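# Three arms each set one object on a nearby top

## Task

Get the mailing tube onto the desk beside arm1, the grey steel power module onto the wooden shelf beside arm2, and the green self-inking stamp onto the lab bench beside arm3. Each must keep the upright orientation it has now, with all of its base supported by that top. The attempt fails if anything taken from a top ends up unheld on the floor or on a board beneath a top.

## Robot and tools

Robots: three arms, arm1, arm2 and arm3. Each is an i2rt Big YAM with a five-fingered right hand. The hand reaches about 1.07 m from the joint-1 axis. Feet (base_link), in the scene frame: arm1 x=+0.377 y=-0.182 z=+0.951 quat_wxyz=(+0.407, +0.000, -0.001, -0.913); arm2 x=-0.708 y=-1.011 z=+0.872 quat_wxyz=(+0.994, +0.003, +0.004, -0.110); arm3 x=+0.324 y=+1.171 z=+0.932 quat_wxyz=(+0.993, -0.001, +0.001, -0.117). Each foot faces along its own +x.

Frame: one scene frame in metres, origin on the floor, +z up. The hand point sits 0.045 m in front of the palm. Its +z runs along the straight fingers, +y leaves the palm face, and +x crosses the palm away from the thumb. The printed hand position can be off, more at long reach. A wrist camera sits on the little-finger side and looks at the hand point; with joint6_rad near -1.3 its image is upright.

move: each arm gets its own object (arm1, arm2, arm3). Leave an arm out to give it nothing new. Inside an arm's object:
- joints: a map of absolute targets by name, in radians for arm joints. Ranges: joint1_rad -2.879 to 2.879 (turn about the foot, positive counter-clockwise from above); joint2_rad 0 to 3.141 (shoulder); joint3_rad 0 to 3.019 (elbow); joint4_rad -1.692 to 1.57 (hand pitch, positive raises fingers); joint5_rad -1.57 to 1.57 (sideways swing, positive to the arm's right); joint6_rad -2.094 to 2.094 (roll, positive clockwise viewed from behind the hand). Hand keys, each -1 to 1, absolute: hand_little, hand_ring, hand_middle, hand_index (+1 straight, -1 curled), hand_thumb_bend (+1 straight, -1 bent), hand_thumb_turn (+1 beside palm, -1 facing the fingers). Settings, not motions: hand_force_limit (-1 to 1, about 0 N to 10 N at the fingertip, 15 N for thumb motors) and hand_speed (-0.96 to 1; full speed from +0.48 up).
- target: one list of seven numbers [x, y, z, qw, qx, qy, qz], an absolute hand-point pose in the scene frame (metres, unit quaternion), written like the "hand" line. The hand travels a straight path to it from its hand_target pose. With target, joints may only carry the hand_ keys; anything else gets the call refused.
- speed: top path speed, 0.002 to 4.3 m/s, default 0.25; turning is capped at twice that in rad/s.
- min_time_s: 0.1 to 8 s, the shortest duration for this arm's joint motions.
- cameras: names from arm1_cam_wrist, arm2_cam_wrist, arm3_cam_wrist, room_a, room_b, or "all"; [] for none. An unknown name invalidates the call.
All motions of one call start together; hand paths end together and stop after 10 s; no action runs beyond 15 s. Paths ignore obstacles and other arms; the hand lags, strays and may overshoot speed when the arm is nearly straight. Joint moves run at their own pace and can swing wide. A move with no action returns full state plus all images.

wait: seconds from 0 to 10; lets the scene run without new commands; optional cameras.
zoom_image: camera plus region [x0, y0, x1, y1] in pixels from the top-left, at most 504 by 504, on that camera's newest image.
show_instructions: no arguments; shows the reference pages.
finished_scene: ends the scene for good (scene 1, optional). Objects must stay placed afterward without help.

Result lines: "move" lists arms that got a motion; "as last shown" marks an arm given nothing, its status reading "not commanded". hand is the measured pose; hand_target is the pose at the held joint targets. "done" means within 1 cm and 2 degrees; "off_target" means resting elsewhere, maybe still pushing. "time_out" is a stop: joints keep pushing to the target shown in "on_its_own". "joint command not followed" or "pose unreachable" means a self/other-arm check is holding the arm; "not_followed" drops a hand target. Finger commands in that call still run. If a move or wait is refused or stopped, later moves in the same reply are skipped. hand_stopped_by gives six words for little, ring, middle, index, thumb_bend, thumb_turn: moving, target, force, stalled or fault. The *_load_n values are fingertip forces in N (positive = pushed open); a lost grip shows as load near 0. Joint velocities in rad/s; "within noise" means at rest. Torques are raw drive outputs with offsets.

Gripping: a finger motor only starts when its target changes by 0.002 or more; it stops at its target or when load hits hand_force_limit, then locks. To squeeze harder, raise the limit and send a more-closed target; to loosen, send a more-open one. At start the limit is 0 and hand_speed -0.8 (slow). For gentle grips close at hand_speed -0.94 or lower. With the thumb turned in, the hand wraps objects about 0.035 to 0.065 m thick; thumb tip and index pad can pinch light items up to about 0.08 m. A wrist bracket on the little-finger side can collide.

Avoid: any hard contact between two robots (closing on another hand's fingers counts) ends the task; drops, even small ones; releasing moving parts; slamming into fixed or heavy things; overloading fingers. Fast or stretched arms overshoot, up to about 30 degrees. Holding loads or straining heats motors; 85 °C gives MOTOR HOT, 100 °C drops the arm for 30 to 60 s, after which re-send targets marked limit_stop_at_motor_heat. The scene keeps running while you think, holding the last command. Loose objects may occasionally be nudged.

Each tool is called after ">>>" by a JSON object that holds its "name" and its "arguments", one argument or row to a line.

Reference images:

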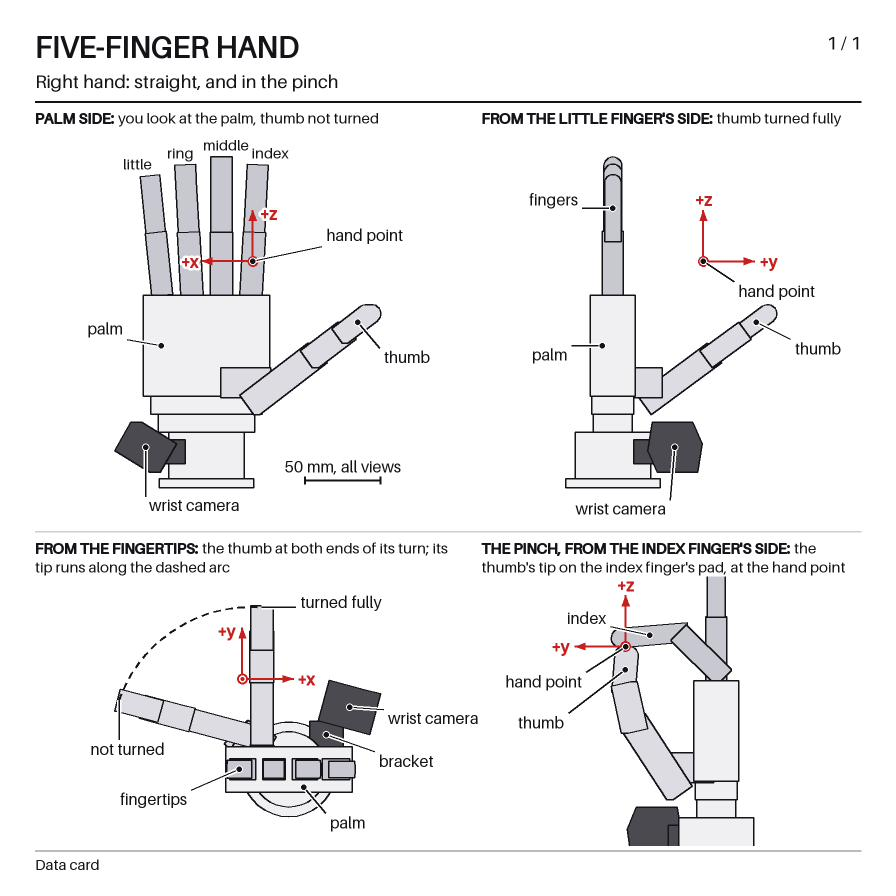

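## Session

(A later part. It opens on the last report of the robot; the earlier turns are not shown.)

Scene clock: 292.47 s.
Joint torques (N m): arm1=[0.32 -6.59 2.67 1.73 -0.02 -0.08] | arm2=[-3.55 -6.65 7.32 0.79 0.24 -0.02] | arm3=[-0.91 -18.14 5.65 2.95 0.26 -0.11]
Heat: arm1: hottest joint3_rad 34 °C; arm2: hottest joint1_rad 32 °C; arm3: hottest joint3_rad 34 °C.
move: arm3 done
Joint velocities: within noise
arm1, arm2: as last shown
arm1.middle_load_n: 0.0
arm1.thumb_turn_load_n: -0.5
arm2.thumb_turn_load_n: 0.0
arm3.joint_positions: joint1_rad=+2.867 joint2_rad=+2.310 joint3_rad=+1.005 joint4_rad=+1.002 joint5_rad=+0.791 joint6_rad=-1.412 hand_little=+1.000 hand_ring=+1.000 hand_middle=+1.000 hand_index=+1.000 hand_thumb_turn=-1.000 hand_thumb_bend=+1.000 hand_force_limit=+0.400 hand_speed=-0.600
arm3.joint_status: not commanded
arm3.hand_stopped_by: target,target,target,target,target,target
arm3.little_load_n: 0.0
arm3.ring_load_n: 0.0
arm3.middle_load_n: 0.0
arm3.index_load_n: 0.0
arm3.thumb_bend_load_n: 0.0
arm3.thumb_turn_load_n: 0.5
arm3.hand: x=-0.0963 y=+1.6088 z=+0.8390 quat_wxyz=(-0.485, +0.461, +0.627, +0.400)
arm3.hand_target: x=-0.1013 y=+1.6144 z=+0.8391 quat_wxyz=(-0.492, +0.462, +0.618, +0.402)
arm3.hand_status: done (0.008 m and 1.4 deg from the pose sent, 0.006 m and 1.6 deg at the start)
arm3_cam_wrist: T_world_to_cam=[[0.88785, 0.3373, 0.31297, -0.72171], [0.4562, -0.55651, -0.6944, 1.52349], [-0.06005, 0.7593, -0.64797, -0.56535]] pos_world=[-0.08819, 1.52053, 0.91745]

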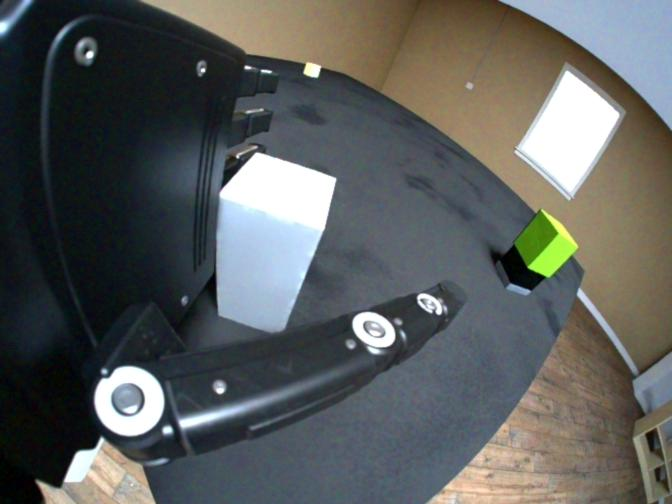

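>>> {"name": "move", "arguments": {
  "arm3": {"target": [-0.0935, 1.6165, 0.8375, -0.48904, 0.46705, 0.61423, 0.40672], "speed": 0.06},
  "cameras": ["arm3_cam_wrist"]
}}

Scene clock: 293.87 s.
Joint torques (N m): arm1=[0.38 -6.36 2.81 1.66 0.01 -0.06] | arm2=[-3.55 -6.83 7.25 0.8 0.25 -0.02] | arm3=[-1.96 -18.37 5.27 2.88 0.28 -0.1]
Heat: arm1: hottest joint3_rad 34 °C; arm2: hottest joint1_rad 32 °C; arm3: hottest joint3_rad 34 °C.
move: arm3 done
Joint velocities: within noise
arm1.joint_positions: joint1_rad=-2.523 joint2_rad=+1.524 joint3_rad=+0.153 joint4_rad=+1.410 joint5_rad=-0.228 joint6_rad=+1.499 hand_little=+1.000 hand_ring=+1.000 hand_middle=+1.000 hand_index=+1.000 hand_thumb_turn=-1.000 hand_thumb_bend=+1.000 hand_force_limit=+0.400 hand_speed=-0.500
arm1.joint_status: not commanded
arm1.hand_stopped_by: target,target,target,target,target,target
arm1.little_load_n: 0.0
arm1.ring_load_n: 0.0
arm1.middle_load_n: 0.0
arm1.index_load_n: 0.0
arm1.thumb_bend_load_n: 0.0
arm1.thumb_turn_load_n: 0.0
arm1.hand: x=+0.3181 y=+0.2233 z=+1.1233 quat_wxyz=(+0.500, -0.537, +0.441, +0.517)
arm1.hand_target: x=+0.3219 y=+0.2200 z=+1.1200 quat_wxyz=(+0.500, -0.539, +0.446, +0.511)
arm1.hand_status: not commanded
arm2: as last shown
arm3.joint_positions: joint1_rad=+2.867 joint2_rad=+2.311 joint3_rad=+1.005 joint4_rad=+1.010 joint5_rad=+0.800 joint6_rad=-1.412 hand_little=+1.000 hand_ring=+1.000 hand_middle=+1.000 hand_index=+1.000 hand_thumb_turn=-1.000 hand_thumb_bend=+1.000 hand_force_limit=+0.400 hand_speed=-0.600
arm3.joint_status: not commanded
arm3.hand_stopped_by: target,target,target,target,target,target
arm3.little_load_n: 0.0
arm3.ring_load_n: 0.0
arm3.middle_load_n: 0.0
arm3.index_load_n: 0.0
arm3.thumb_bend_load_n: 0.0
arm3.thumb_turn_load_n: 0.0
arm3.hand: x=-0.0949 y=+1.6090 z=+0.8398 quat_wxyz=(-0.486, +0.463, +0.623, +0.403)
arm3.hand_target: x=-0.0933 y=+1.6164 z=+0.8375 quat_wxyz=(-0.489, +0.467, +0.614, +0.407)
arm3.hand_status: done (0.008 m and 1.2 deg from the pose sent, 0.008 m and 1.9 deg at the start)
arm3_cam_wrist: T_world_to_cam=[[0.89203, 0.32807, 0.31088, -0.70628], [0.44844, -0.55656, -0.69939, 1.52704], [-0.05643, 0.76329, -0.64358, -0.57464]] pos_world=[-0.08718, 1.52021, 0.91774]

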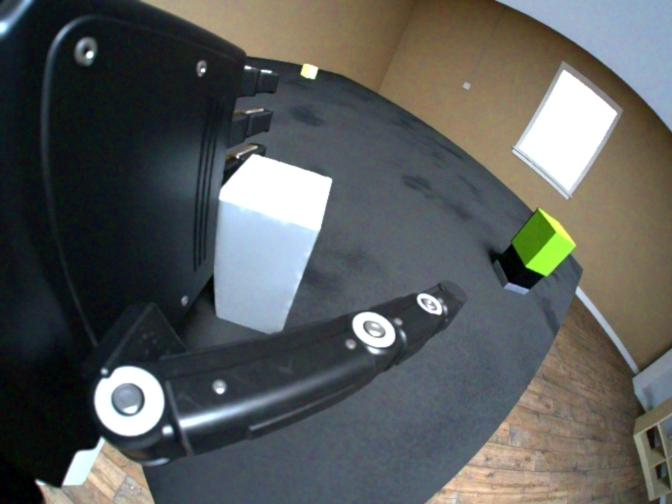

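>>> {"name": "move", "arguments": {
  "arm3": {"joints": {"joint5_rad": 0.828}, "min_time_s": 1},
  "cameras": ["arm3_cam_wrist"]
}}

Scene clock: 296.00 s.
Joint torques (N m): arm1=[0.32 -6.18 2.78 1.69 -0.01 -0.08] | arm2=[-3.55 -6.95 7.28 0.81 0.24 -0.01] | arm3=[-1.32 -18.55 5.04 2.63 0.35 -0.04]
Heat: arm1: hottest joint3_rad 34 °C; arm2: hottest joint1_rad 32 °C; arm3: hottest joint3_rad 34 °C.
move: arm3 done
Joint velocities: within noise
arm1, arm2: as last shown
arm1.thumb_turn_load_n: -0.5
arm3.joint_positions: joint1_rad=+2.867 joint2_rad=+2.311 joint3_rad=+1.005 joint4_rad=+1.010 joint5_rad=+0.823 joint6_rad=-1.412 hand_little=+1.000 hand_ring=+1.000 hand_middle=+1.000 hand_index=+1.000 hand_thumb_turn=-1.000 hand_thumb_bend=+1.000 hand_force_limit=+0.400 hand_speed=-0.600
arm3.joint_status: all done
arm3.hand_stopped_by: target,target,target,target,target,target
arm3.little_load_n: 0.0
arm3.ring_load_n: 0.0
arm3.middle_load_n: 0.5
arm3.index_load_n: 0.0
arm3.thumb_bend_load_n: 0.0
arm3.thumb_turn_load_n: 0.0
arm3.hand: x=-0.0905 y=+1.6089 z=+0.8410 quat_wxyz=(-0.481, +0.468, +0.617, +0.411)
arm3.hand_target: x=-0.0886 y=+1.6163 z=+0.8388 quat_wxyz=(-0.484, +0.472, +0.608, +0.415)
arm3.hand_status: not commanded
arm3_cam_wrist: T_world_to_cam=[[0.89789, 0.30695, 0.31556, -0.67998], [0.4386, -0.56218, -0.70113, 1.53555], [-0.03781, 0.76794, -0.63941, -0.58296]] pos_world=[-0.08499, 1.51966, 0.91845]

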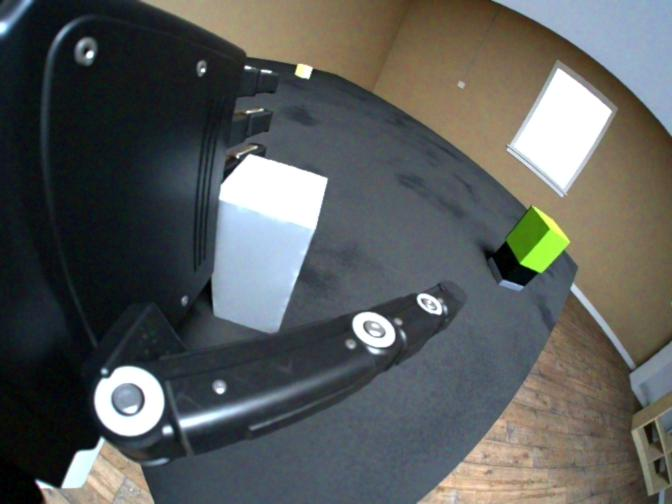

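>>> {"name": "zoom_image", "arguments": {
  "camera": "arm3_cam_wrist",
  "region": [180, 130, 350, 340]
}}

Scaled by 2.400 from the camera's image (finer frame: 960x720).

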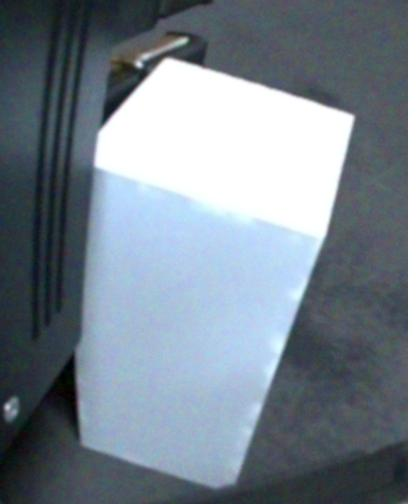

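>>> {"name": "move", "arguments": {
  "arm3": {"joints": {"joint5_rad": 0.838}, "min_time_s": 1},
  "cameras": ["arm3_cam_wrist"]
}}

>>> {"name": "zoom_image", "arguments": {
  "camera": "arm3_cam_wrist",
  "region": [180, 130, 350, 340]
}}

Scene clock: 298.53 s.
Joint torques (N m): arm1=[0.56 -6.89 2.62 1.8 0 -0.07] | arm2=[-3.6 -6.77 7.38 0.8 0.24 -0.04] | arm3=[-1.49 -18.43 5.01 2.71 0.35 -0.07]
Heat: arm1: hottest joint3_rad 34 °C; arm2: hottest joint1_rad 32 °C; arm3: hottest joint3_rad 34 °C.
move: arm3 done
Joint velocities: within noise
arm1, arm2: as last shown
arm1.index_load_n: -0.5
arm3.joint_positions: joint1_rad=+2.867 joint2_rad=+2.312 joint3_rad=+1.005 joint4_rad=+1.010 joint5_rad=+0.833 joint6_rad=-1.412 hand_little=+1.000 hand_ring=+1.000 hand_middle=+1.000 hand_index=+1.000 hand_thumb_turn=-1.000 hand_thumb_bend=+1.000 hand_force_limit=+0.400 hand_speed=-0.600
arm3.joint_status: all done
arm3.hand_stopped_by: target,target,target,target,target,target
arm3.little_load_n: 0.0
arm3.ring_load_n: 0.0
arm3.middle_load_n: 0.0
arm3.index_load_n: 0.0
arm3.thumb_bend_load_n: 0.0
arm3.thumb_turn_load_n: 0.5
arm3.hand: x=-0.0883 y=+1.6088 z=+0.8411 quat_wxyz=(-0.479, +0.470, +0.615, +0.414)
arm3.hand_target: x=-0.0865 y=+1.6162 z=+0.8392 quat_wxyz=(-0.482, +0.474, +0.606, +0.418)
arm3.hand_status: not commanded
arm3_cam_wrist: T_world_to_cam=[[0.90015, 0.29746, 0.31819, -0.66861], [0.43462, -0.5649, -0.70142, 1.53883], [-0.0289, 0.76968, -0.63778, -0.58604]] pos_world=[-0.08389, 1.51923, 0.91835]

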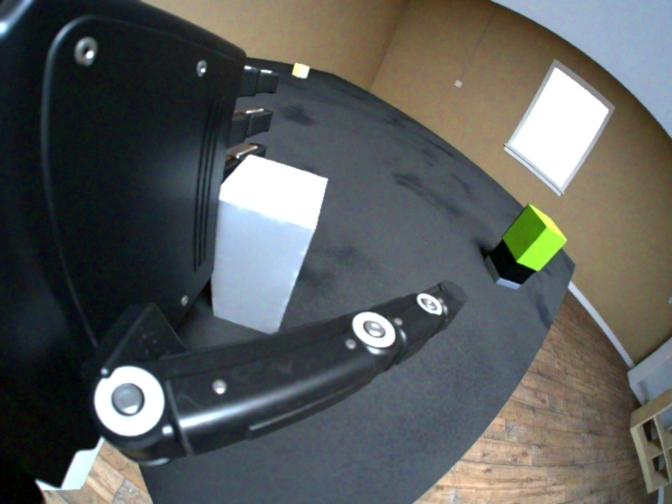

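Scaled by 2.400 from the camera's image (finer frame: 960x720).

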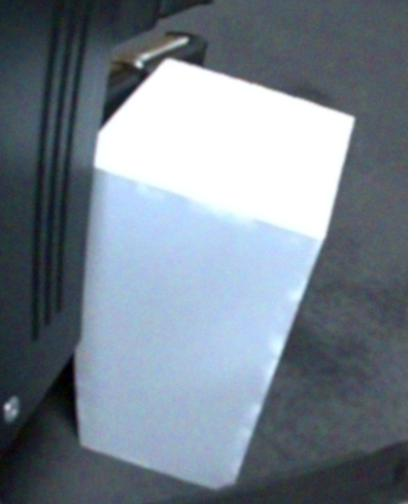

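>>> {"name": "move", "arguments": {
  "arm3": {"joints": {"hand_thumb_bend": 0.3, "hand_speed": -0.6, "hand_force_limit": -0.6}}
}}

>>> {"name": "move", "arguments": {
  "arm3": {"joints": {"hand_thumb_bend": -0.35, "hand_speed": -0.94, "hand_force_limit": -0.5}},
  "cameras": ["arm3_cam_wrist"]
}}

Scene clock: 300.67 s.
Joint torques (N m): arm1=[0.32 -6.65 2.78 1.68 0 -0.06] | arm2=[-3.66 -6.77 7.28 0.75 0.23 -0.01] | arm3=[-1.2 -18.32 5.23 2.69 0.36 -0.02]
Heat: arm1: hottest joint3_rad 34 °C; arm2: hottest joint1_rad 32 °C; arm3: hottest joint3_rad 34 °C.
move: arm3 done
Joint velocities: within noise
arm1, arm2: as last shown
arm1.index_load_n: 0.0
arm2.middle_load_n: -0.5
arm3.joint_positions: joint1_rad=+2.867 joint2_rad=+2.312 joint3_rad=+1.005 joint4_rad=+1.010 joint5_rad=+0.833 joint6_rad=-1.412 hand_little=+1.000 hand_ring=+1.000 hand_middle=+1.000 hand_index=+1.000 hand_thumb_turn=-1.000 hand_thumb_bend=+0.300 hand_force_limit=-0.600 hand_speed=-0.600
arm3.joint_status: all done
arm3.hand_stopped_by: target,target,target,target,target,target
arm3.little_load_n: 0.0
arm3.ring_load_n: 0.0
arm3.middle_load_n: 0.0
arm3.index_load_n: 0.0
arm3.thumb_bend_load_n: 0.0
arm3.thumb_turn_load_n: 0.5
arm3.hand: x=-0.0882 y=+1.6088 z=+0.8411 quat_wxyz=(-0.479, +0.470, +0.615, +0.414)
arm3.hand_target: x=-0.0865 y=+1.6162 z=+0.8392 quat_wxyz=(-0.482, +0.474, +0.606, +0.418)
arm3.hand_status: not commanded
pictures: none

Scene clock: 305.47 s.
Joint torques (N m): arm1=[0.38 -6.59 2.67 1.69 -0.03 -0.08] | arm2=[-3.66 -6.65 7.32 0.72 0.24 -0.01] | arm3=[-1.44 -18.67 5.12 2.71 0.3 -0.06]
Heat: arm1: hottest joint3_rad 34 °C; arm2: hottest joint1_rad 32 °C; arm3: hottest joint3_rad 34 °C.
move: arm3 off_target
Joint velocities: within noise
arm1, arm2: as last shown
arm1.thumb_turn_load_n: 0.0
arm2.middle_load_n: 0.0
arm3.joint_positions: joint1_rad=+2.867 joint2_rad=+2.312 joint3_rad=+1.005 joint4_rad=+1.010 joint5_rad=+0.834 joint6_rad=-1.412 hand_little=+1.000 hand_ring=+1.000 hand_middle=+1.000 hand_index=+1.000 hand_thumb_turn=-1.000 hand_thumb_bend=-0.085 hand_force_limit=-0.500 hand_speed=-0.940
arm3.joint_status: hand_thumb_bend off_target (ended at -0.085, target -0.350); the others done
arm3.hand_stopped_by: target,target,target,target,force,target
arm3.little_load_n: 0.0
arm3.ring_load_n: 0.0
arm3.middle_load_n: 0.0
arm3.index_load_n: -0.5
arm3.thumb_bend_load_n: 4.0
arm3.thumb_turn_load_n: 0.5
arm3.hand: x=-0.0882 y=+1.6088 z=+0.8411 quat_wxyz=(-0.479, +0.470, +0.615, +0.414)
arm3.hand_target: x=-0.0865 y=+1.6162 z=+0.8393 quat_wxyz=(-0.482, +0.474, +0.606, +0.418)
arm3.hand_status: not commanded
arm3_cam_wrist: T_world_to_cam=[[0.90035, 0.29674, 0.3183, -0.66769], [0.43425, -0.56508, -0.70151, 1.5391], [-0.0283, 0.76982, -0.63763, -0.58634]] pos_world=[-0.08379, 1.51923, 0.91835]

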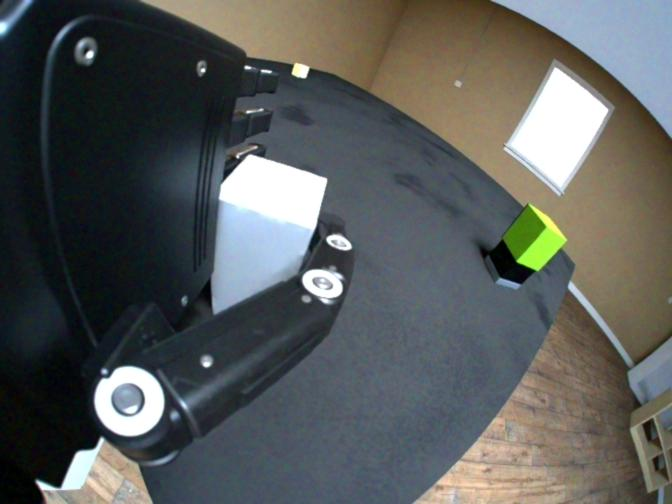

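>>> {"name": "move", "arguments": {
  "arm3": {"joints": {"hand_thumb_bend": -0.5, "hand_speed": -0.93, "hand_force_limit": 0.55}},
  "cameras": ["arm3_cam_wrist"]
}}

Scene clock: 306.83 s.
Joint torques (N m): arm1=[0.44 -6.77 2.7 1.72 0 -0.06] | arm2=[-3.6 -6.65 7.3 0.76 0.23 -0.01] | arm3=[-1.55 -18.84 5.2 2.77 0.32 -0.1]
Heat: arm1: hottest joint3_rad 34 °C; arm2: hottest joint1_rad 32 °C; arm3: hottest joint3_rad 34 °C.
move: arm3 off_target
Joint velocities: within noise
arm1, arm2: as last shown
arm1.thumb_turn_load_n: -0.5
arm2.thumb_turn_load_n: 0.5
arm3.joint_positions: joint1_rad=+2.867 joint2_rad=+2.312 joint3_rad=+1.005 joint4_rad=+1.011 joint5_rad=+0.834 joint6_rad=-1.412 hand_little=+1.000 hand_ring=+1.000 hand_middle=+1.000 hand_index=+1.000 hand_thumb_turn=-1.000 hand_thumb_bend=-0.139 hand_force_limit=+0.550 hand_speed=-0.930
arm3.joint_status: hand_thumb_bend off_target (ended at -0.139, target -0.500); the others done
arm3.hand_stopped_by: target,target,target,target,force,target
arm3.little_load_n: 0.0
arm3.ring_load_n: 0.0
arm3.middle_load_n: 0.0
arm3.index_load_n: 0.5
arm3.thumb_bend_load_n: 11.5
arm3.thumb_turn_load_n: 0.0
arm3.hand: x=-0.0881 y=+1.6088 z=+0.8412 quat_wxyz=(-0.479, +0.470, +0.615, +0.414)
arm3.hand_target: x=-0.0865 y=+1.6162 z=+0.8394 quat_wxyz=(-0.483, +0.475, +0.606, +0.418)
arm3.hand_status: not commanded
arm3_cam_wrist: T_world_to_cam=[[0.90055, 0.29632, 0.31812, -0.6669], [0.43383, -0.56505, -0.70179, 1.53935], [-0.0282, 0.77001, -0.63741, -0.58675]] pos_world=[-0.08379, 1.51923, 0.91845]

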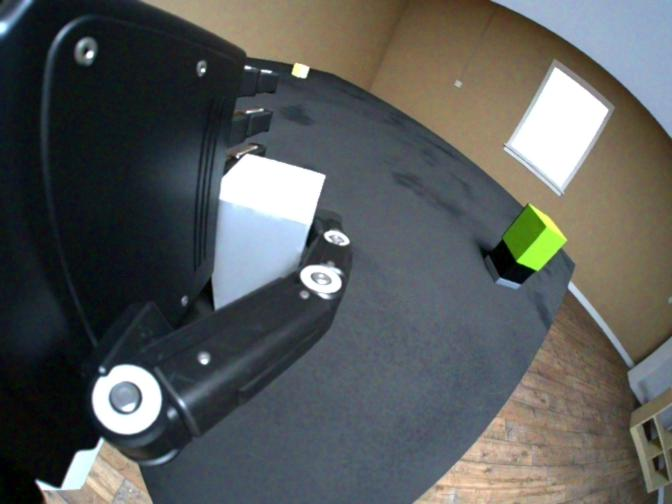

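>>> {"name": "move", "arguments": {
  "arm3": {"target": [-0.0865, 1.612, 0.90, -0.4825, 0.4745, 0.606, 0.418], "speed": 0.06},
  "cameras": ["arm3_cam_wrist"]
}}

Scene clock: 309.13 s.
Joint torques (N m): arm1=[0.26 -6.42 2.74 1.74 -0.01 -0.06] | arm2=[-3.9 -6.77 7.36 0.79 0.25 0] | arm3=[-0.67 -21.54 4.29 1.62 0.37 -0.04]
Heat: arm1: hottest joint3_rad 34 °C; arm2: hottest joint1_rad 32 °C; arm3: hottest joint3_rad 34 °C.
move: arm3 off_target
Joint velocities: within noise
arm1: as last shown
arm2.joint_positions: joint1_rad=+0.314 joint2_rad=+1.164 joint3_rad=+0.578 joint4_rad=+0.605 joint5_rad=+0.236 joint6_rad=-1.576 hand_little=+1.000 hand_ring=+1.000 hand_middle=+1.000 hand_index=+1.000 hand_thumb_turn=-1.000 hand_thumb_bend=+0.900 hand_force_limit=+0.200 hand_speed=-0.600
arm2.joint_status: not commanded
arm2.hand_stopped_by: target,target,target,target,target,target
arm2.little_load_n: 0.0
arm2.ring_load_n: 0.0
arm2.middle_load_n: 0.0
arm2.index_load_n: 0.0
arm2.thumb_bend_load_n: 0.0
arm2.thumb_turn_load_n: 0.0
arm2.hand: x=-0.1963 y=-1.0699 z=+1.1367 quat_wxyz=(+0.049, +0.701, -0.052, +0.709)
arm2.hand_target: x=-0.2006 y=-1.0775 z=+1.1306 quat_wxyz=(+0.057, +0.707, -0.055, +0.703)
arm2.hand_status: not commanded
arm3.joint_positions: joint1_rad=+2.867 joint2_rad=+2.189 joint3_rad=+0.970 joint4_rad=+0.923 joint5_rad=+0.840 joint6_rad=-1.412 hand_little=+1.000 hand_ring=+1.000 hand_middle=+1.000 hand_index=+1.000 hand_thumb_turn=-1.000 hand_thumb_bend=-0.139 hand_force_limit=+0.550 hand_speed=-0.930
arm3.joint_status: not commanded
arm3.hand_stopped_by: target,target,target,target,force,target
arm3.little_load_n: 0.0
arm3.ring_load_n: 0.0
arm3.middle_load_n: 0.0
arm3.index_load_n: 0.0
arm3.thumb_bend_load_n: 11.5
arm3.thumb_turn_load_n: 0.0
arm3.hand: x=-0.0876 y=+1.6092 z=+0.8871 quat_wxyz=(-0.478, +0.471, +0.614, +0.416)
arm3.hand_target: x=-0.0864 y=+1.6120 z=+0.8997 quat_wxyz=(-0.482, +0.475, +0.606, +0.418)
arm3.hand_status: off_target (0.013 m and 1.1 deg from the pose sent, 0.059 m and 1.3 deg at the start)
arm3_cam_wrist: T_world_to_cam=[[0.9016, 0.29135, 0.31974, -0.67551], [0.43195, -0.56656, -0.70173, 1.57382], [-0.0233, 0.77079, -0.63666, -0.55921]] pos_world=[-0.08379, 1.51952, 0.96435]

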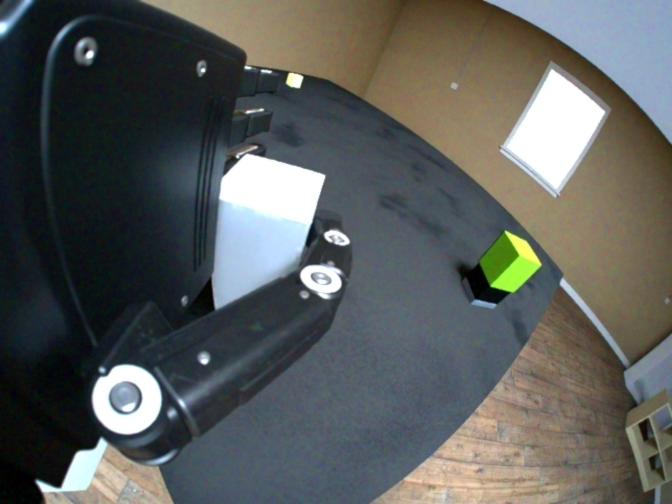

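>>> {"name": "move", "arguments": {
  "arm3": {"target": [-0.075, 1.600, 1.10, -0.4825, 0.4745, 0.606, 0.418], "speed": 0.15}
}}

Scene clock: 312.57 s.
Joint torques (N m): arm1=[0.32 -6.71 2.77 1.73 -0.01 -0.07] | arm2=[-3.84 -6.83 7.23 0.72 0.24 -0.02] | arm3=[0.21 -17.26 9.28 1.65 0.37 0.03]
Heat: arm1: hottest joint3_rad 34 °C; arm2: hottest joint1_rad 32 °C; arm3: hottest joint3_rad 34 °C.
move: arm3 off_target
Joint velocities: within noise
arm1, arm2: as last shown
arm2.thumb_turn_load_n: 0.5
arm3.joint_positions: joint1_rad=+2.867 joint2_rad=+1.679 joint3_rad=+0.920 joint4_rad=+0.436 joint5_rad=+0.850 joint6_rad=-1.412 hand_little=+1.000 hand_ring=+1.000 hand_middle=+1.000 hand_index=+1.000 hand_thumb_turn=-1.000 hand_thumb_bend=-0.139 hand_force_limit=+0.550 hand_speed=-0.930
arm3.joint_status: not commanded
arm3.hand_stopped_by: target,target,target,target,force,target
arm3.little_load_n: 0.0
arm3.ring_load_n: 0.0
arm3.middle_load_n: 0.0
arm3.index_load_n: 0.0
arm3.thumb_bend_load_n: 11.5
arm3.thumb_turn_load_n: -0.5
arm3.hand: x=-0.0648 y=+1.5982 z=+1.0794 quat_wxyz=(-0.465, +0.471, +0.620, +0.421)
arm3.hand_target: x=-0.0744 y=+1.5997 z=+1.0999 quat_wxyz=(-0.483, +0.475, +0.606, +0.418)
arm3.hand_status: off_target (0.023 m and 2.6 deg from the pose sent, 0.213 m and 1.1 deg at the start)
pictures: none

>>> {"name": "move", "arguments": {
  "arm3": {"joints": {"joint1_rad": -1.28, "joint5_rad": 0.05, "joint6_rad": -1.52, "joint4_rad": 0.62}, "min_time_s": 8},
  "cameras": ["arm3_cam_wrist", "room_a"]
}}

Scene clock: 323.57 s.
Joint torques (N m): arm1=[0.62 -6.83 2.7 1.69 -0.01 -0.07] | arm2=[-3.66 -6.59 7.31 0.73 0.25 -0.02] | arm3=[-0.85 -18.26 9.52 3.82 -0.04 -0.2]
Heat: arm1: hottest joint3_rad 34 °C; arm2: hottest joint1_rad 32 °C; arm3: hottest joint3_rad 35 °C.
move: arm3 done
Joint velocities: within noise
arm1.joint_positions: joint1_rad=-2.523 joint2_rad=+1.524 joint3_rad=+0.153 joint4_rad=+1.410 joint5_rad=-0.228 joint6_rad=+1.499 hand_little=+1.000 hand_ring=+1.000 hand_middle=+1.000 hand_index=+1.000 hand_thumb_turn=-1.000 hand_thumb_bend=+1.000 hand_force_limit=+0.400 hand_speed=-0.500
arm1.joint_status: not commanded
arm1.hand_stopped_by: target,target,target,target,target,target
arm1.little_load_n: 0.0
arm1.ring_load_n: 0.0
arm1.middle_load_n: 0.0
arm1.index_load_n: 0.0
arm1.thumb_bend_load_n: 0.0
arm1.thumb_turn_load_n: -0.5
arm1.hand: x=+0.3181 y=+0.2233 z=+1.1233 quat_wxyz=(+0.500, -0.537, +0.441, +0.517)
arm1.hand_target: x=+0.3219 y=+0.2200 z=+1.1200 quat_wxyz=(+0.500, -0.539, +0.446, +0.511)
arm1.hand_status: not commanded
arm2: as last shown
arm2.thumb_turn_load_n: 0.0
arm3.joint_positions: joint1_rad=-1.281 joint2_rad=+1.679 joint3_rad=+0.920 joint4_rad=+0.587 joint5_rad=+0.051 joint6_rad=-1.503 hand_little=+1.000 hand_ring=+1.000 hand_middle=+1.000 hand_index=+1.000 hand_thumb_turn=-1.000 hand_thumb_bend=-0.139 hand_force_limit=+0.550 hand_speed=-0.930
arm3.joint_status: all done
arm3.hand_stopped_by: target,target,target,target,force,target
arm3.little_load_n: 0.0
arm3.ring_load_n: 0.0
arm3.middle_load_n: 0.0
arm3.index_load_n: 0.0
arm3.thumb_bend_load_n: 11.5
arm3.thumb_turn_load_n: -0.5
arm3.hand: x=+0.2919 y=+0.5065 z=+1.0897 quat_wxyz=(+0.442, +0.526, -0.555, +0.469)
arm3.hand_target: x=+0.2930 y=+0.4956 z=+1.1261 quat_wxyz=(+0.465, +0.512, -0.532, +0.488)
arm3.hand_status: not commanded
arm3_cam_wrist: T_world_to_cam=[[-0.97423, -0.08078, 0.21059, 0.09391], [-0.21392, 0.6269, -0.74916, 0.56305], [-0.0715, -0.7749, -0.62802, 1.21611]] pos_world=[0.29889, 0.59698, 1.16579]

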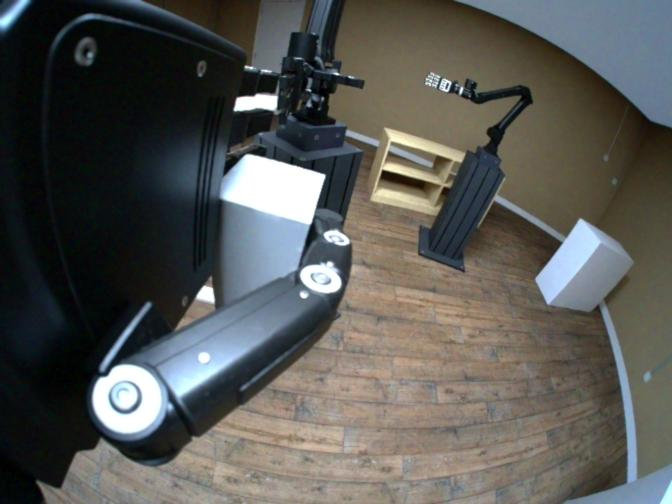

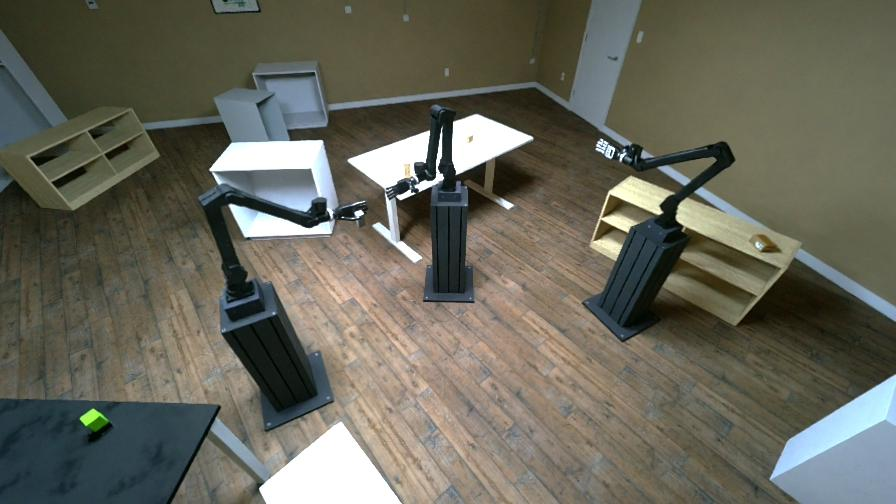

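>>> {"name": "move", "arguments": {
  "arm3": {"target": [0.272, 0.505, 1.148, 0.4836, 0.53487, -0.4625, 0.51588], "speed": 0.12},
  "cameras": ["arm3_cam_wrist"]
}}

Scene clock: 325.43 s.
Joint torques (N m): arm1=[0.44 -6.53 2.74 1.76 0 -0.06] | arm2=[-3.49 -6.77 7.25 0.76 0.25 -0.04] | arm3=[-2.2 -18.49 7.5 3.67 -0.16 -0.23]
Heat: arm1: hottest joint3_rad 34 °C; arm2: hottest joint1_rad 32 °C; arm3: hottest joint3_rad 35 °C.
move: arm3 off_target
Joint velocities: within noise
arm1, arm2: as last shown
arm1.thumb_turn_load_n: 0.0
arm2.index_load_n: -0.5
arm3.joint_positions: joint1_rad=-1.348 joint2_rad=+1.664 joint3_rad=+0.884 joint4_rad=+0.714 joint5_rad=-0.124 joint6_rad=-1.590 hand_little=+1.000 hand_ring=+1.000 hand_middle=+1.000 hand_index=+1.000 hand_thumb_turn=-1.000 hand_thumb_bend=-0.139 hand_force_limit=+0.550 hand_speed=-0.930
arm3.joint_status: not commanded
arm3.hand_stopped_by: target,target,target,target,force,target
arm3.little_load_n: 0.0
arm3.ring_load_n: 0.5
arm3.middle_load_n: 0.0
arm3.index_load_n: 0.0
arm3.thumb_bend_load_n: 12.0
arm3.thumb_turn_load_n: -0.5
arm3.hand: x=+0.2790 y=+0.5043 z=+1.1183 quat_wxyz=(+0.460, +0.547, -0.482, +0.507)
arm3.hand_target: x=+0.2722 y=+0.5053 z=+1.1475 quat_wxyz=(+0.484, +0.535, -0.463, +0.516)
arm3.hand_status: off_target (0.031 m and 3.9 deg from the pose sent, 0.061 m and 12.9 deg at the start)
arm3_cam_wrist: T_world_to_cam=[[-0.9438, -0.16625, 0.28567, 0.02575], [-0.33026, 0.50855, -0.79517, 0.7266], [-0.01308, -0.84483, -0.53488, 1.14616]] pos_world=[0.27927, 0.60308, 1.18347]

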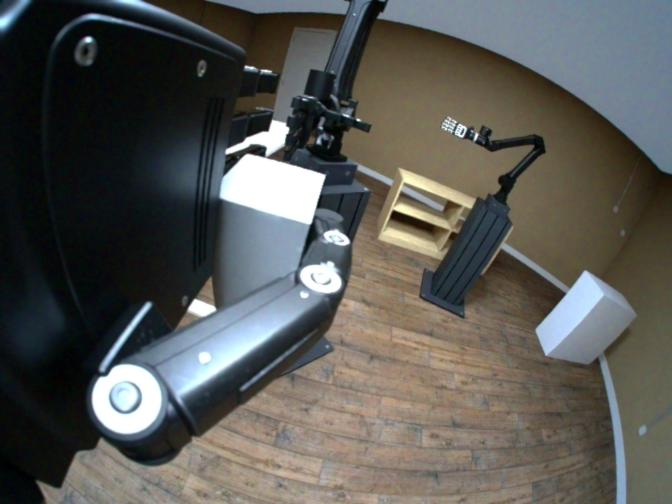

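>>> {"name": "move", "arguments": {
  "arm3": {"target": [0.268, 0.505, 1.150, 0.50665, 0.52128, -0.43974, 0.52741], "speed": 0.08},
  "cameras": ["arm3_cam_wrist"]
}}

Scene clock: 327.47 s.
Joint torques (N m): arm1=[0.32 -6.48 2.73 1.72 0 -0.06] | arm2=[-3.78 -6.77 7.32 0.77 0.25 -0.01] | arm3=[-1.85 -15.62 7.13 3.88 -0.15 -0.22]
Heat: arm1: hottest joint3_rad 34 °C; arm2: hottest joint1_rad 32 °C; arm3: hottest joint3_rad 35 °C.
move: arm3 off_target
Joint velocities: within noise
arm1, arm2: as last shown
arm1.thumb_bend_load_n: 0.5
arm1.thumb_turn_load_n: -0.5
arm2.index_load_n: 0.0
arm3.joint_positions: joint1_rad=-1.354 joint2_rad=+1.669 joint3_rad=+0.866 joint4_rad=+0.837 joint5_rad=-0.131 joint6_rad=-1.605 hand_little=+1.000 hand_ring=+1.000 hand_middle=+1.000 hand_index=+1.000 hand_thumb_turn=-1.000 hand_thumb_bend=-0.139 hand_force_limit=+0.550 hand_speed=-0.930
arm3.joint_status: not commanded
arm3.hand_stopped_by: target,target,target,target,force,target
arm3.little_load_n: 0.0
arm3.ring_load_n: 0.0
arm3.middle_load_n: 0.0
arm3.index_load_n: 0.0
arm3.thumb_bend_load_n: 11.5
arm3.thumb_turn_load_n: -0.5
arm3.hand: x=+0.2760 y=+0.5051 z=+1.1395 quat_wxyz=(+0.490, +0.528, -0.452, +0.527)
arm3.hand_target: x=+0.2679 y=+0.5052 z=+1.1500 quat_wxyz=(+0.507, +0.521, -0.440, +0.527)
arm3.hand_status: off_target (0.013 m and 2.5 deg from the pose sent, 0.033 m and 8.2 deg at the start)
arm3_cam_wrist: T_world_to_cam=[[-0.93879, -0.13742, 0.3159, -0.03337], [-0.34394, 0.42564, -0.83698, 0.83535], [-0.01944, -0.8944, -0.44685, 1.08461]] pos_world=[0.27707, 0.60993, 1.19437]

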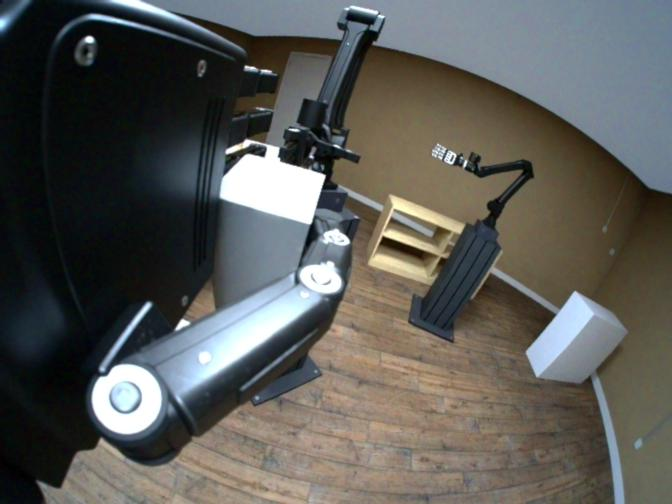

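>>> {"name": "move", "arguments": {
  "arm1": {"target": [0.312, 0.315, 1.087, 0.500, -0.539, 0.446, 0.511], "speed": 0.15},
  "cameras": ["arm1_cam_wrist", "arm3_cam_wrist"]
}}

Scene clock: 329.50 s.
Joint torques (N m): arm1=[2.26 -7.41 4.86 2.8 0.21 -0.09] | arm2=[-3.78 -6.65 7.34 0.77 0.24 -0.01] | arm3=[-1.55 -15.79 7.19 3.73 -0.12 -0.2]
Heat: arm1: hottest joint3_rad 34 °C; arm2: hottest joint1_rad 32 °C; arm3: hottest joint3_rad 35 °C.
move: arm1 done
Joint velocities: within noise
arm1.joint_positions: joint1_rad=-2.478 joint2_rad=+1.785 joint3_rad=+0.373 joint4_rad=+1.423 joint5_rad=-0.165 joint6_rad=+1.499 hand_little=+1.000 hand_ring=+1.000 hand_middle=+1.000 hand_index=+1.000 hand_thumb_turn=-1.000 hand_thumb_bend=+1.000 hand_force_limit=+0.400 hand_speed=-0.500
arm1.joint_status: not commanded
arm1.hand_stopped_by: target,target,target,target,target,target
arm1.little_load_n: 0.0
arm1.ring_load_n: 0.0
arm1.middle_load_n: 0.0
arm1.index_load_n: 0.0
arm1.thumb_bend_load_n: 0.0
arm1.thumb_turn_load_n: 0.0
arm1.hand: x=+0.3172 y=+0.3078 z=+1.0878 quat_wxyz=(+0.497, -0.538, +0.454, +0.508)
arm1.hand_target: x=+0.3121 y=+0.3148 z=+1.0870 quat_wxyz=(+0.500, -0.539, +0.446, +0.511)
arm1.hand_status: done (0.009 m and 1.0 deg from the pose sent, 0.099 m and 1.0 deg at the start)
arm2, arm3: as last shown
arm3.joint_positions: joint1_rad=-1.354 joint2_rad=+1.669 joint3_rad=+0.866 joint4_rad=+0.838 joint5_rad=-0.131 joint6_rad=-1.605 hand_little=+1.000 hand_ring=+1.000 hand_middle=+1.000 hand_index=+1.000 hand_thumb_turn=-1.000 hand_thumb_bend=-0.139 hand_force_limit=+0.550 hand_speed=-0.930
arm3.hand: x=+0.2760 y=+0.5051 z=+1.1397 quat_wxyz=(+0.490, +0.527, -0.452, +0.527)
arm3.hand_target: x=+0.2679 y=+0.5052 z=+1.1501 quat_wxyz=(+0.507, +0.521, -0.440, +0.527)
arm1_cam_wrist: T_world_to_cam=[[-0.96226, -0.05959, -0.26551, 0.6203], [-0.19926, -0.51021, 0.83665, -0.68442], [-0.18533, 0.85798, 0.47909, -0.61067]] pos_world=[0.34735, 0.21171, 1.02988]
arm3_cam_wrist: T_world_to_cam=[[-0.93864, -0.13719, 0.31643, -0.03423], [-0.34433, 0.42501, -0.83714, 0.83616], [-0.01964, -0.89473, -0.44617, 1.08424]] pos_world=[0.27708, 0.61003, 1.19457]

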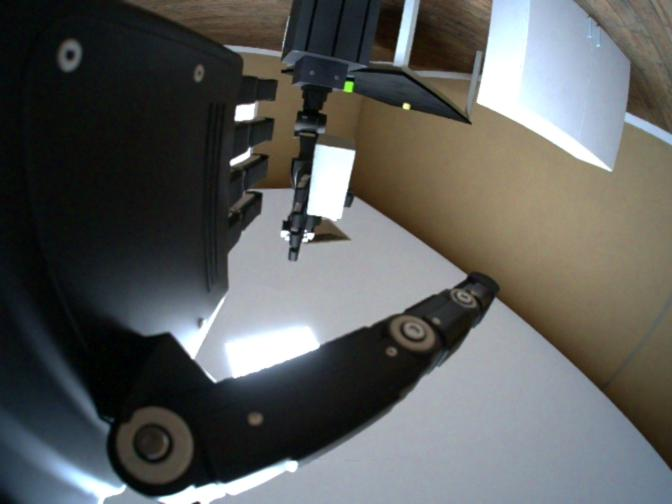

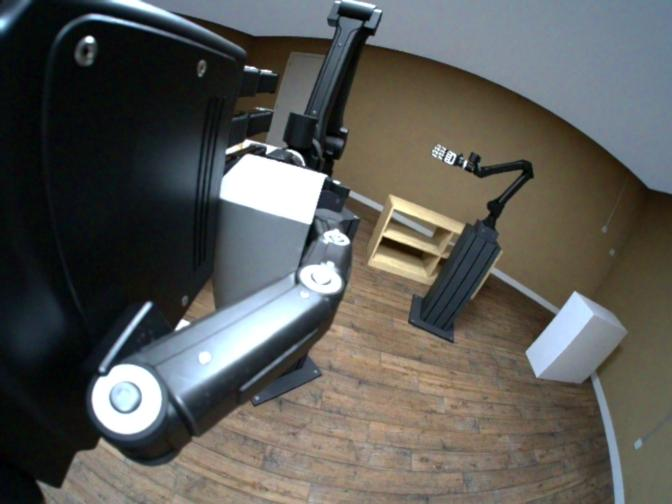

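>>> {"name": "zoom_image", "arguments": {
  "camera": "arm1_cam_wrist",
  "region": [270, 110, 390, 270]
}}

Scaled by 3.150 from the camera's image (finer frame: 960x720).

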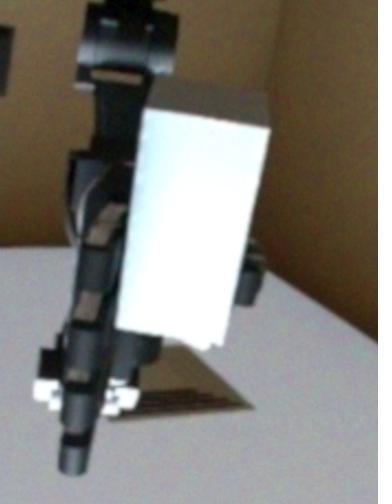

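>>> {"name": "zoom_image", "arguments": {
  "camera": "arm1_cam_wrist",
  "region": [295, 130, 365, 230]
}}

Scaled by 5.040 from the camera's image (finer frame: 960x720).

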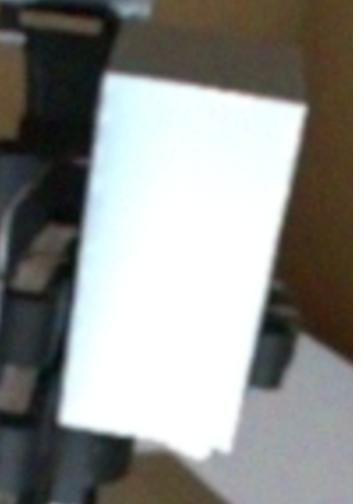

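>>> {"name": "move", "arguments": {
  "arm1": {"target": [0.287, 0.463, 1.086, 0.49552, -0.54287, 0.44128, 0.51534], "speed": 0.12},
  "cameras": ["arm1_cam_wrist", "arm3_cam_wrist"]
}}

>>> {"name": "zoom_image", "arguments": {
  "camera": "arm1_cam_wrist",
  "region": [200, 50, 400, 250]
}}

Scene clock: 335.70 s.
Joint torques (N m): arm1=[2.49 -11.52 7.82 1.72 0.2 -0.09] | arm2=[-3.66 -6.77 7.32 0.8 0.26 -0.02] | arm3=[-1.44 -15.62 7.21 3.84 -0.09 -0.21]
Heat: arm1: hottest joint3_rad 34 °C; arm2: hottest joint1_rad 32 °C; arm3: hottest joint3_rad 35 °C.
move: arm1 off_target
Joint velocities: within noise
arm1.joint_positions: joint1_rad=-2.412 joint2_rad=+1.936 joint3_rad=+0.781 joint4_rad=+1.190 joint5_rad=-0.116 joint6_rad=+1.499 hand_little=+1.000 hand_ring=+1.000 hand_middle=+1.000 hand_index=+1.000 hand_thumb_turn=-1.000 hand_thumb_bend=+1.000 hand_force_limit=+0.400 hand_speed=-0.500
arm1.joint_status: not commanded
arm1.hand_stopped_by: target,target,target,target,target,target
arm1.little_load_n: 0.0
arm1.ring_load_n: 0.0
arm1.middle_load_n: 0.0
arm1.index_load_n: 0.0
arm1.thumb_bend_load_n: 0.0
arm1.thumb_turn_load_n: 0.0
arm1.hand: x=+0.2946 y=+0.4519 z=+1.0953 quat_wxyz=(+0.499, -0.536, +0.443, +0.517)
arm1.hand_target: x=+0.2870 y=+0.4621 z=+1.0860 quat_wxyz=(+0.495, -0.543, +0.441, +0.515)
arm1.hand_status: off_target (0.016 m and 0.9 deg from the pose sent, 0.158 m and 1.7 deg at the start)
arm2, arm3: as last shown
arm3.joint_positions: joint1_rad=-1.354 joint2_rad=+1.669 joint3_rad=+0.866 joint4_rad=+0.838 joint5_rad=-0.131 joint6_rad=-1.606 hand_little=+1.000 hand_ring=+1.000 hand_middle=+1.000 hand_index=+1.000 hand_thumb_turn=-1.000 hand_thumb_bend=-0.139 hand_force_limit=+0.550 hand_speed=-0.930
arm3.index_load_n: 0.5
arm3.thumb_bend_load_n: 12.0
arm3.hand: x=+0.2757 y=+0.5051 z=+1.1397 quat_wxyz=(+0.491, +0.527, -0.452, +0.526)
arm3.hand_target: x=+0.2681 y=+0.5052 z=+1.1501 quat_wxyz=(+0.507, +0.521, -0.440, +0.527)
arm1_cam_wrist: T_world_to_cam=[[-0.96121, -0.06986, -0.26681, 0.6149], [-0.19007, -0.53319, 0.82437, -0.60055], [-0.19985, 0.84311, 0.49923, -0.75319]] pos_world=[0.32637, 0.35777, 1.03515]
arm3_cam_wrist: T_world_to_cam=[[-0.93858, -0.13679, 0.31678, -0.0351], [-0.34447, 0.42503, -0.83708, 0.83604], [-0.02014, -0.89478, -0.44604, 1.08425]] pos_world=[0.27687, 0.61003, 1.19457]

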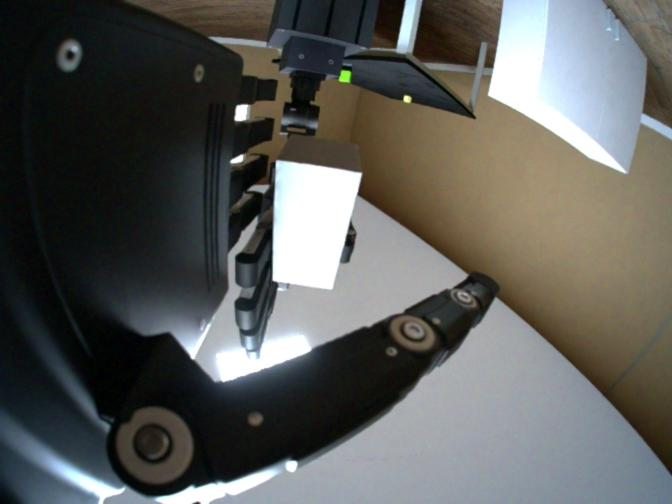

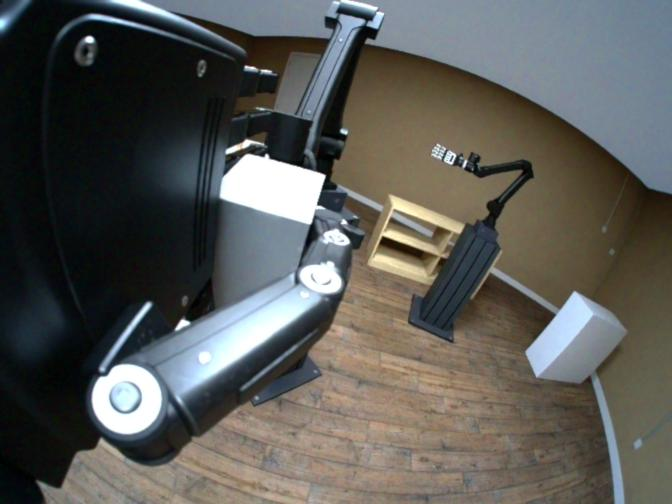

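Scaled by 2.520 from the camera's image (finer frame: 960x720).

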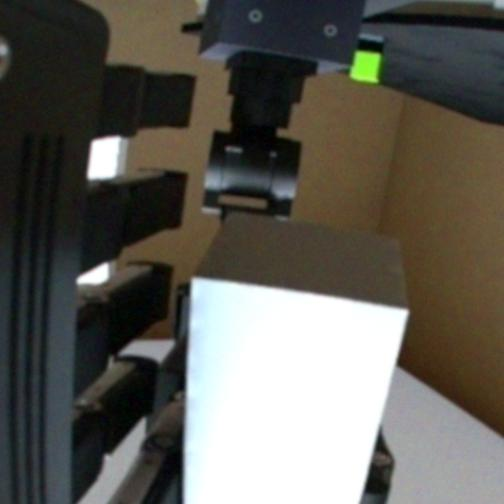

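>>> {"name": "zoom_image", "arguments": {
  "camera": "arm1_cam_wrist",
  "region": [230, 130, 380, 310]
}}

Scaled by 2.800 from the camera's image (finer frame: 960x720).

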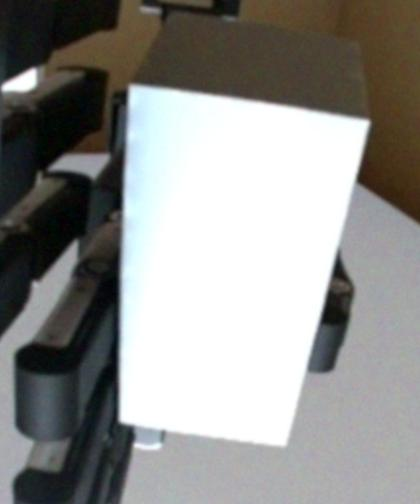

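>>> {"name": "move", "arguments": {
  "arm1": {"target": [0.287, 0.461, 1.073, 0.49552, -0.54287, 0.44128, 0.51534], "speed": 0.08},
  "cameras": ["arm1_cam_wrist"]
}}

Scene clock: 338.87 s.
Joint torques (N m): arm1=[2.2 -11.99 7.32 2.96 0.21 -0.08] | arm2=[-3.49 -6.95 7.27 0.8 0.24 -0.02] | arm3=[-1.2 -15.85 7.13 3.74 -0.1 -0.2]
Heat: arm1: hottest joint3_rad 34 °C; arm2: hottest joint1_rad 32 °C; arm3: hottest joint3_rad 35 °C.
move: arm1 off_target
Joint velocities: within noise
arm1.joint_positions: joint1_rad=-2.412 joint2_rad=+1.973 joint3_rad=+0.781 joint4_rad=+1.194 joint5_rad=-0.116 joint6_rad=+1.499 hand_little=+1.000 hand_ring=+1.000 hand_middle=+1.000 hand_index=+1.000 hand_thumb_turn=-1.000 hand_thumb_bend=+1.000 hand_force_limit=+0.400 hand_speed=-0.500
arm1.joint_status: not commanded
arm1.hand_stopped_by: target,target,target,target,target,target
arm1.little_load_n: 0.0
arm1.ring_load_n: 0.0
arm1.middle_load_n: 0.0
arm1.index_load_n: 0.0
arm1.thumb_bend_load_n: 0.5
arm1.thumb_turn_load_n: 0.0
arm1.hand: x=+0.2946 y=+0.4520 z=+1.0735 quat_wxyz=(+0.490, -0.544, +0.452, +0.510)
arm1.hand_target: x=+0.2871 y=+0.4604 z=+1.0730 quat_wxyz=(+0.495, -0.543, +0.441, +0.515)
arm1.hand_status: off_target (0.012 m and 1.5 deg from the pose sent, 0.025 m and 0.9 deg at the start)
arm2, arm3: as last shown
arm2.thumb_turn_load_n: 0.5
arm3.index_load_n: 0.0
arm3.thumb_bend_load_n: 11.5
arm1_cam_wrist: T_world_to_cam=[[-0.96125, -0.07865, -0.26421, 0.61028], [-0.18997, -0.50551, 0.84164, -0.61362], [-0.19975, 0.85923, 0.47099, -0.71935]] pos_world=[0.32637, 0.3559, 1.01649]

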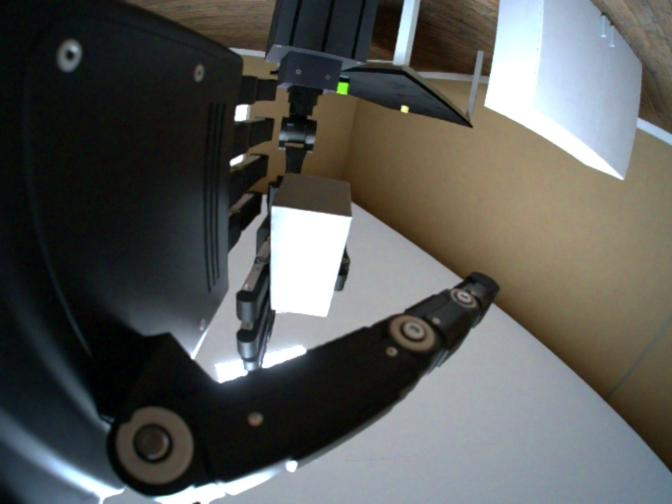

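>>> {"name": "move", "arguments": {
  "arm1": {"target": [0.287, 0.462, 1.0935, 0.49552, -0.54287, 0.44128, 0.51534], "speed": 0.08}
}}

Scene clock: 340.43 s.
Joint torques (N m): arm1=[2.2 -14.45 7.31 1.72 0.2 -0.09] | arm2=[-3.9 -6.77 7.25 0.68 0.25 -0.02] | arm3=[-1.9 -15.85 7.17 3.85 -0.11 -0.21]
Heat: arm1: hottest joint3_rad 34 °C; arm2: hottest joint1_rad 32 °C; arm3: hottest joint3_rad 35 °C.
move: arm1 off_target
Joint velocities: within noise
arm1.joint_positions: joint1_rad=-2.412 joint2_rad=+1.951 joint3_rad=+0.781 joint4_rad=+1.172 joint5_rad=-0.116 joint6_rad=+1.499 hand_little=+1.000 hand_ring=+1.000 hand_middle=+1.000 hand_index=+1.000 hand_thumb_turn=-1.000 hand_thumb_bend=+1.000 hand_force_limit=+0.400 hand_speed=-0.500
arm1.joint_status: not commanded
arm1.hand_stopped_by: target,target,target,target,target,target
arm1.little_load_n: 0.0
arm1.ring_load_n: 0.0
arm1.middle_load_n: 0.0
arm1.index_load_n: 0.0
arm1.thumb_bend_load_n: 0.0
arm1.thumb_turn_load_n: 0.0
arm1.hand: x=+0.2946 y=+0.4527 z=+1.0813 quat_wxyz=(+0.490, -0.544, +0.452, +0.510)
arm1.hand_target: x=+0.2871 y=+0.4614 z=+1.0939 quat_wxyz=(+0.495, -0.542, +0.441, +0.515)
arm1.hand_status: off_target (0.017 m and 1.5 deg from the pose sent, 0.024 m and 1.5 deg at the start)
arm2.joint_positions: joint1_rad=+0.314 joint2_rad=+1.164 joint3_rad=+0.578 joint4_rad=+0.605 joint5_rad=+0.236 joint6_rad=-1.576 hand_little=+1.000 hand_ring=+1.000 hand_middle=+1.000 hand_index=+1.000 hand_thumb_turn=-1.000 hand_thumb_bend=+0.900 hand_force_limit=+0.200 hand_speed=-0.600
arm2.joint_status: not commanded
arm2.hand_stopped_by: target,target,target,target,target,target
arm2.little_load_n: 0.0
arm2.ring_load_n: 0.0
arm2.middle_load_n: 0.0
arm2.index_load_n: 0.0
arm2.thumb_bend_load_n: -0.5
arm2.thumb_turn_load_n: 0.0
arm2.hand: x=-0.1963 y=-1.0699 z=+1.1367 quat_wxyz=(+0.049, +0.701, -0.052, +0.709)
arm2.hand_target: x=-0.2006 y=-1.0775 z=+1.1306 quat_wxyz=(+0.057, +0.707, -0.055, +0.703)
arm2.hand_status: not commanded
arm3: as last shown
arm3.thumb_bend_load_n: 12.0
pictures: none


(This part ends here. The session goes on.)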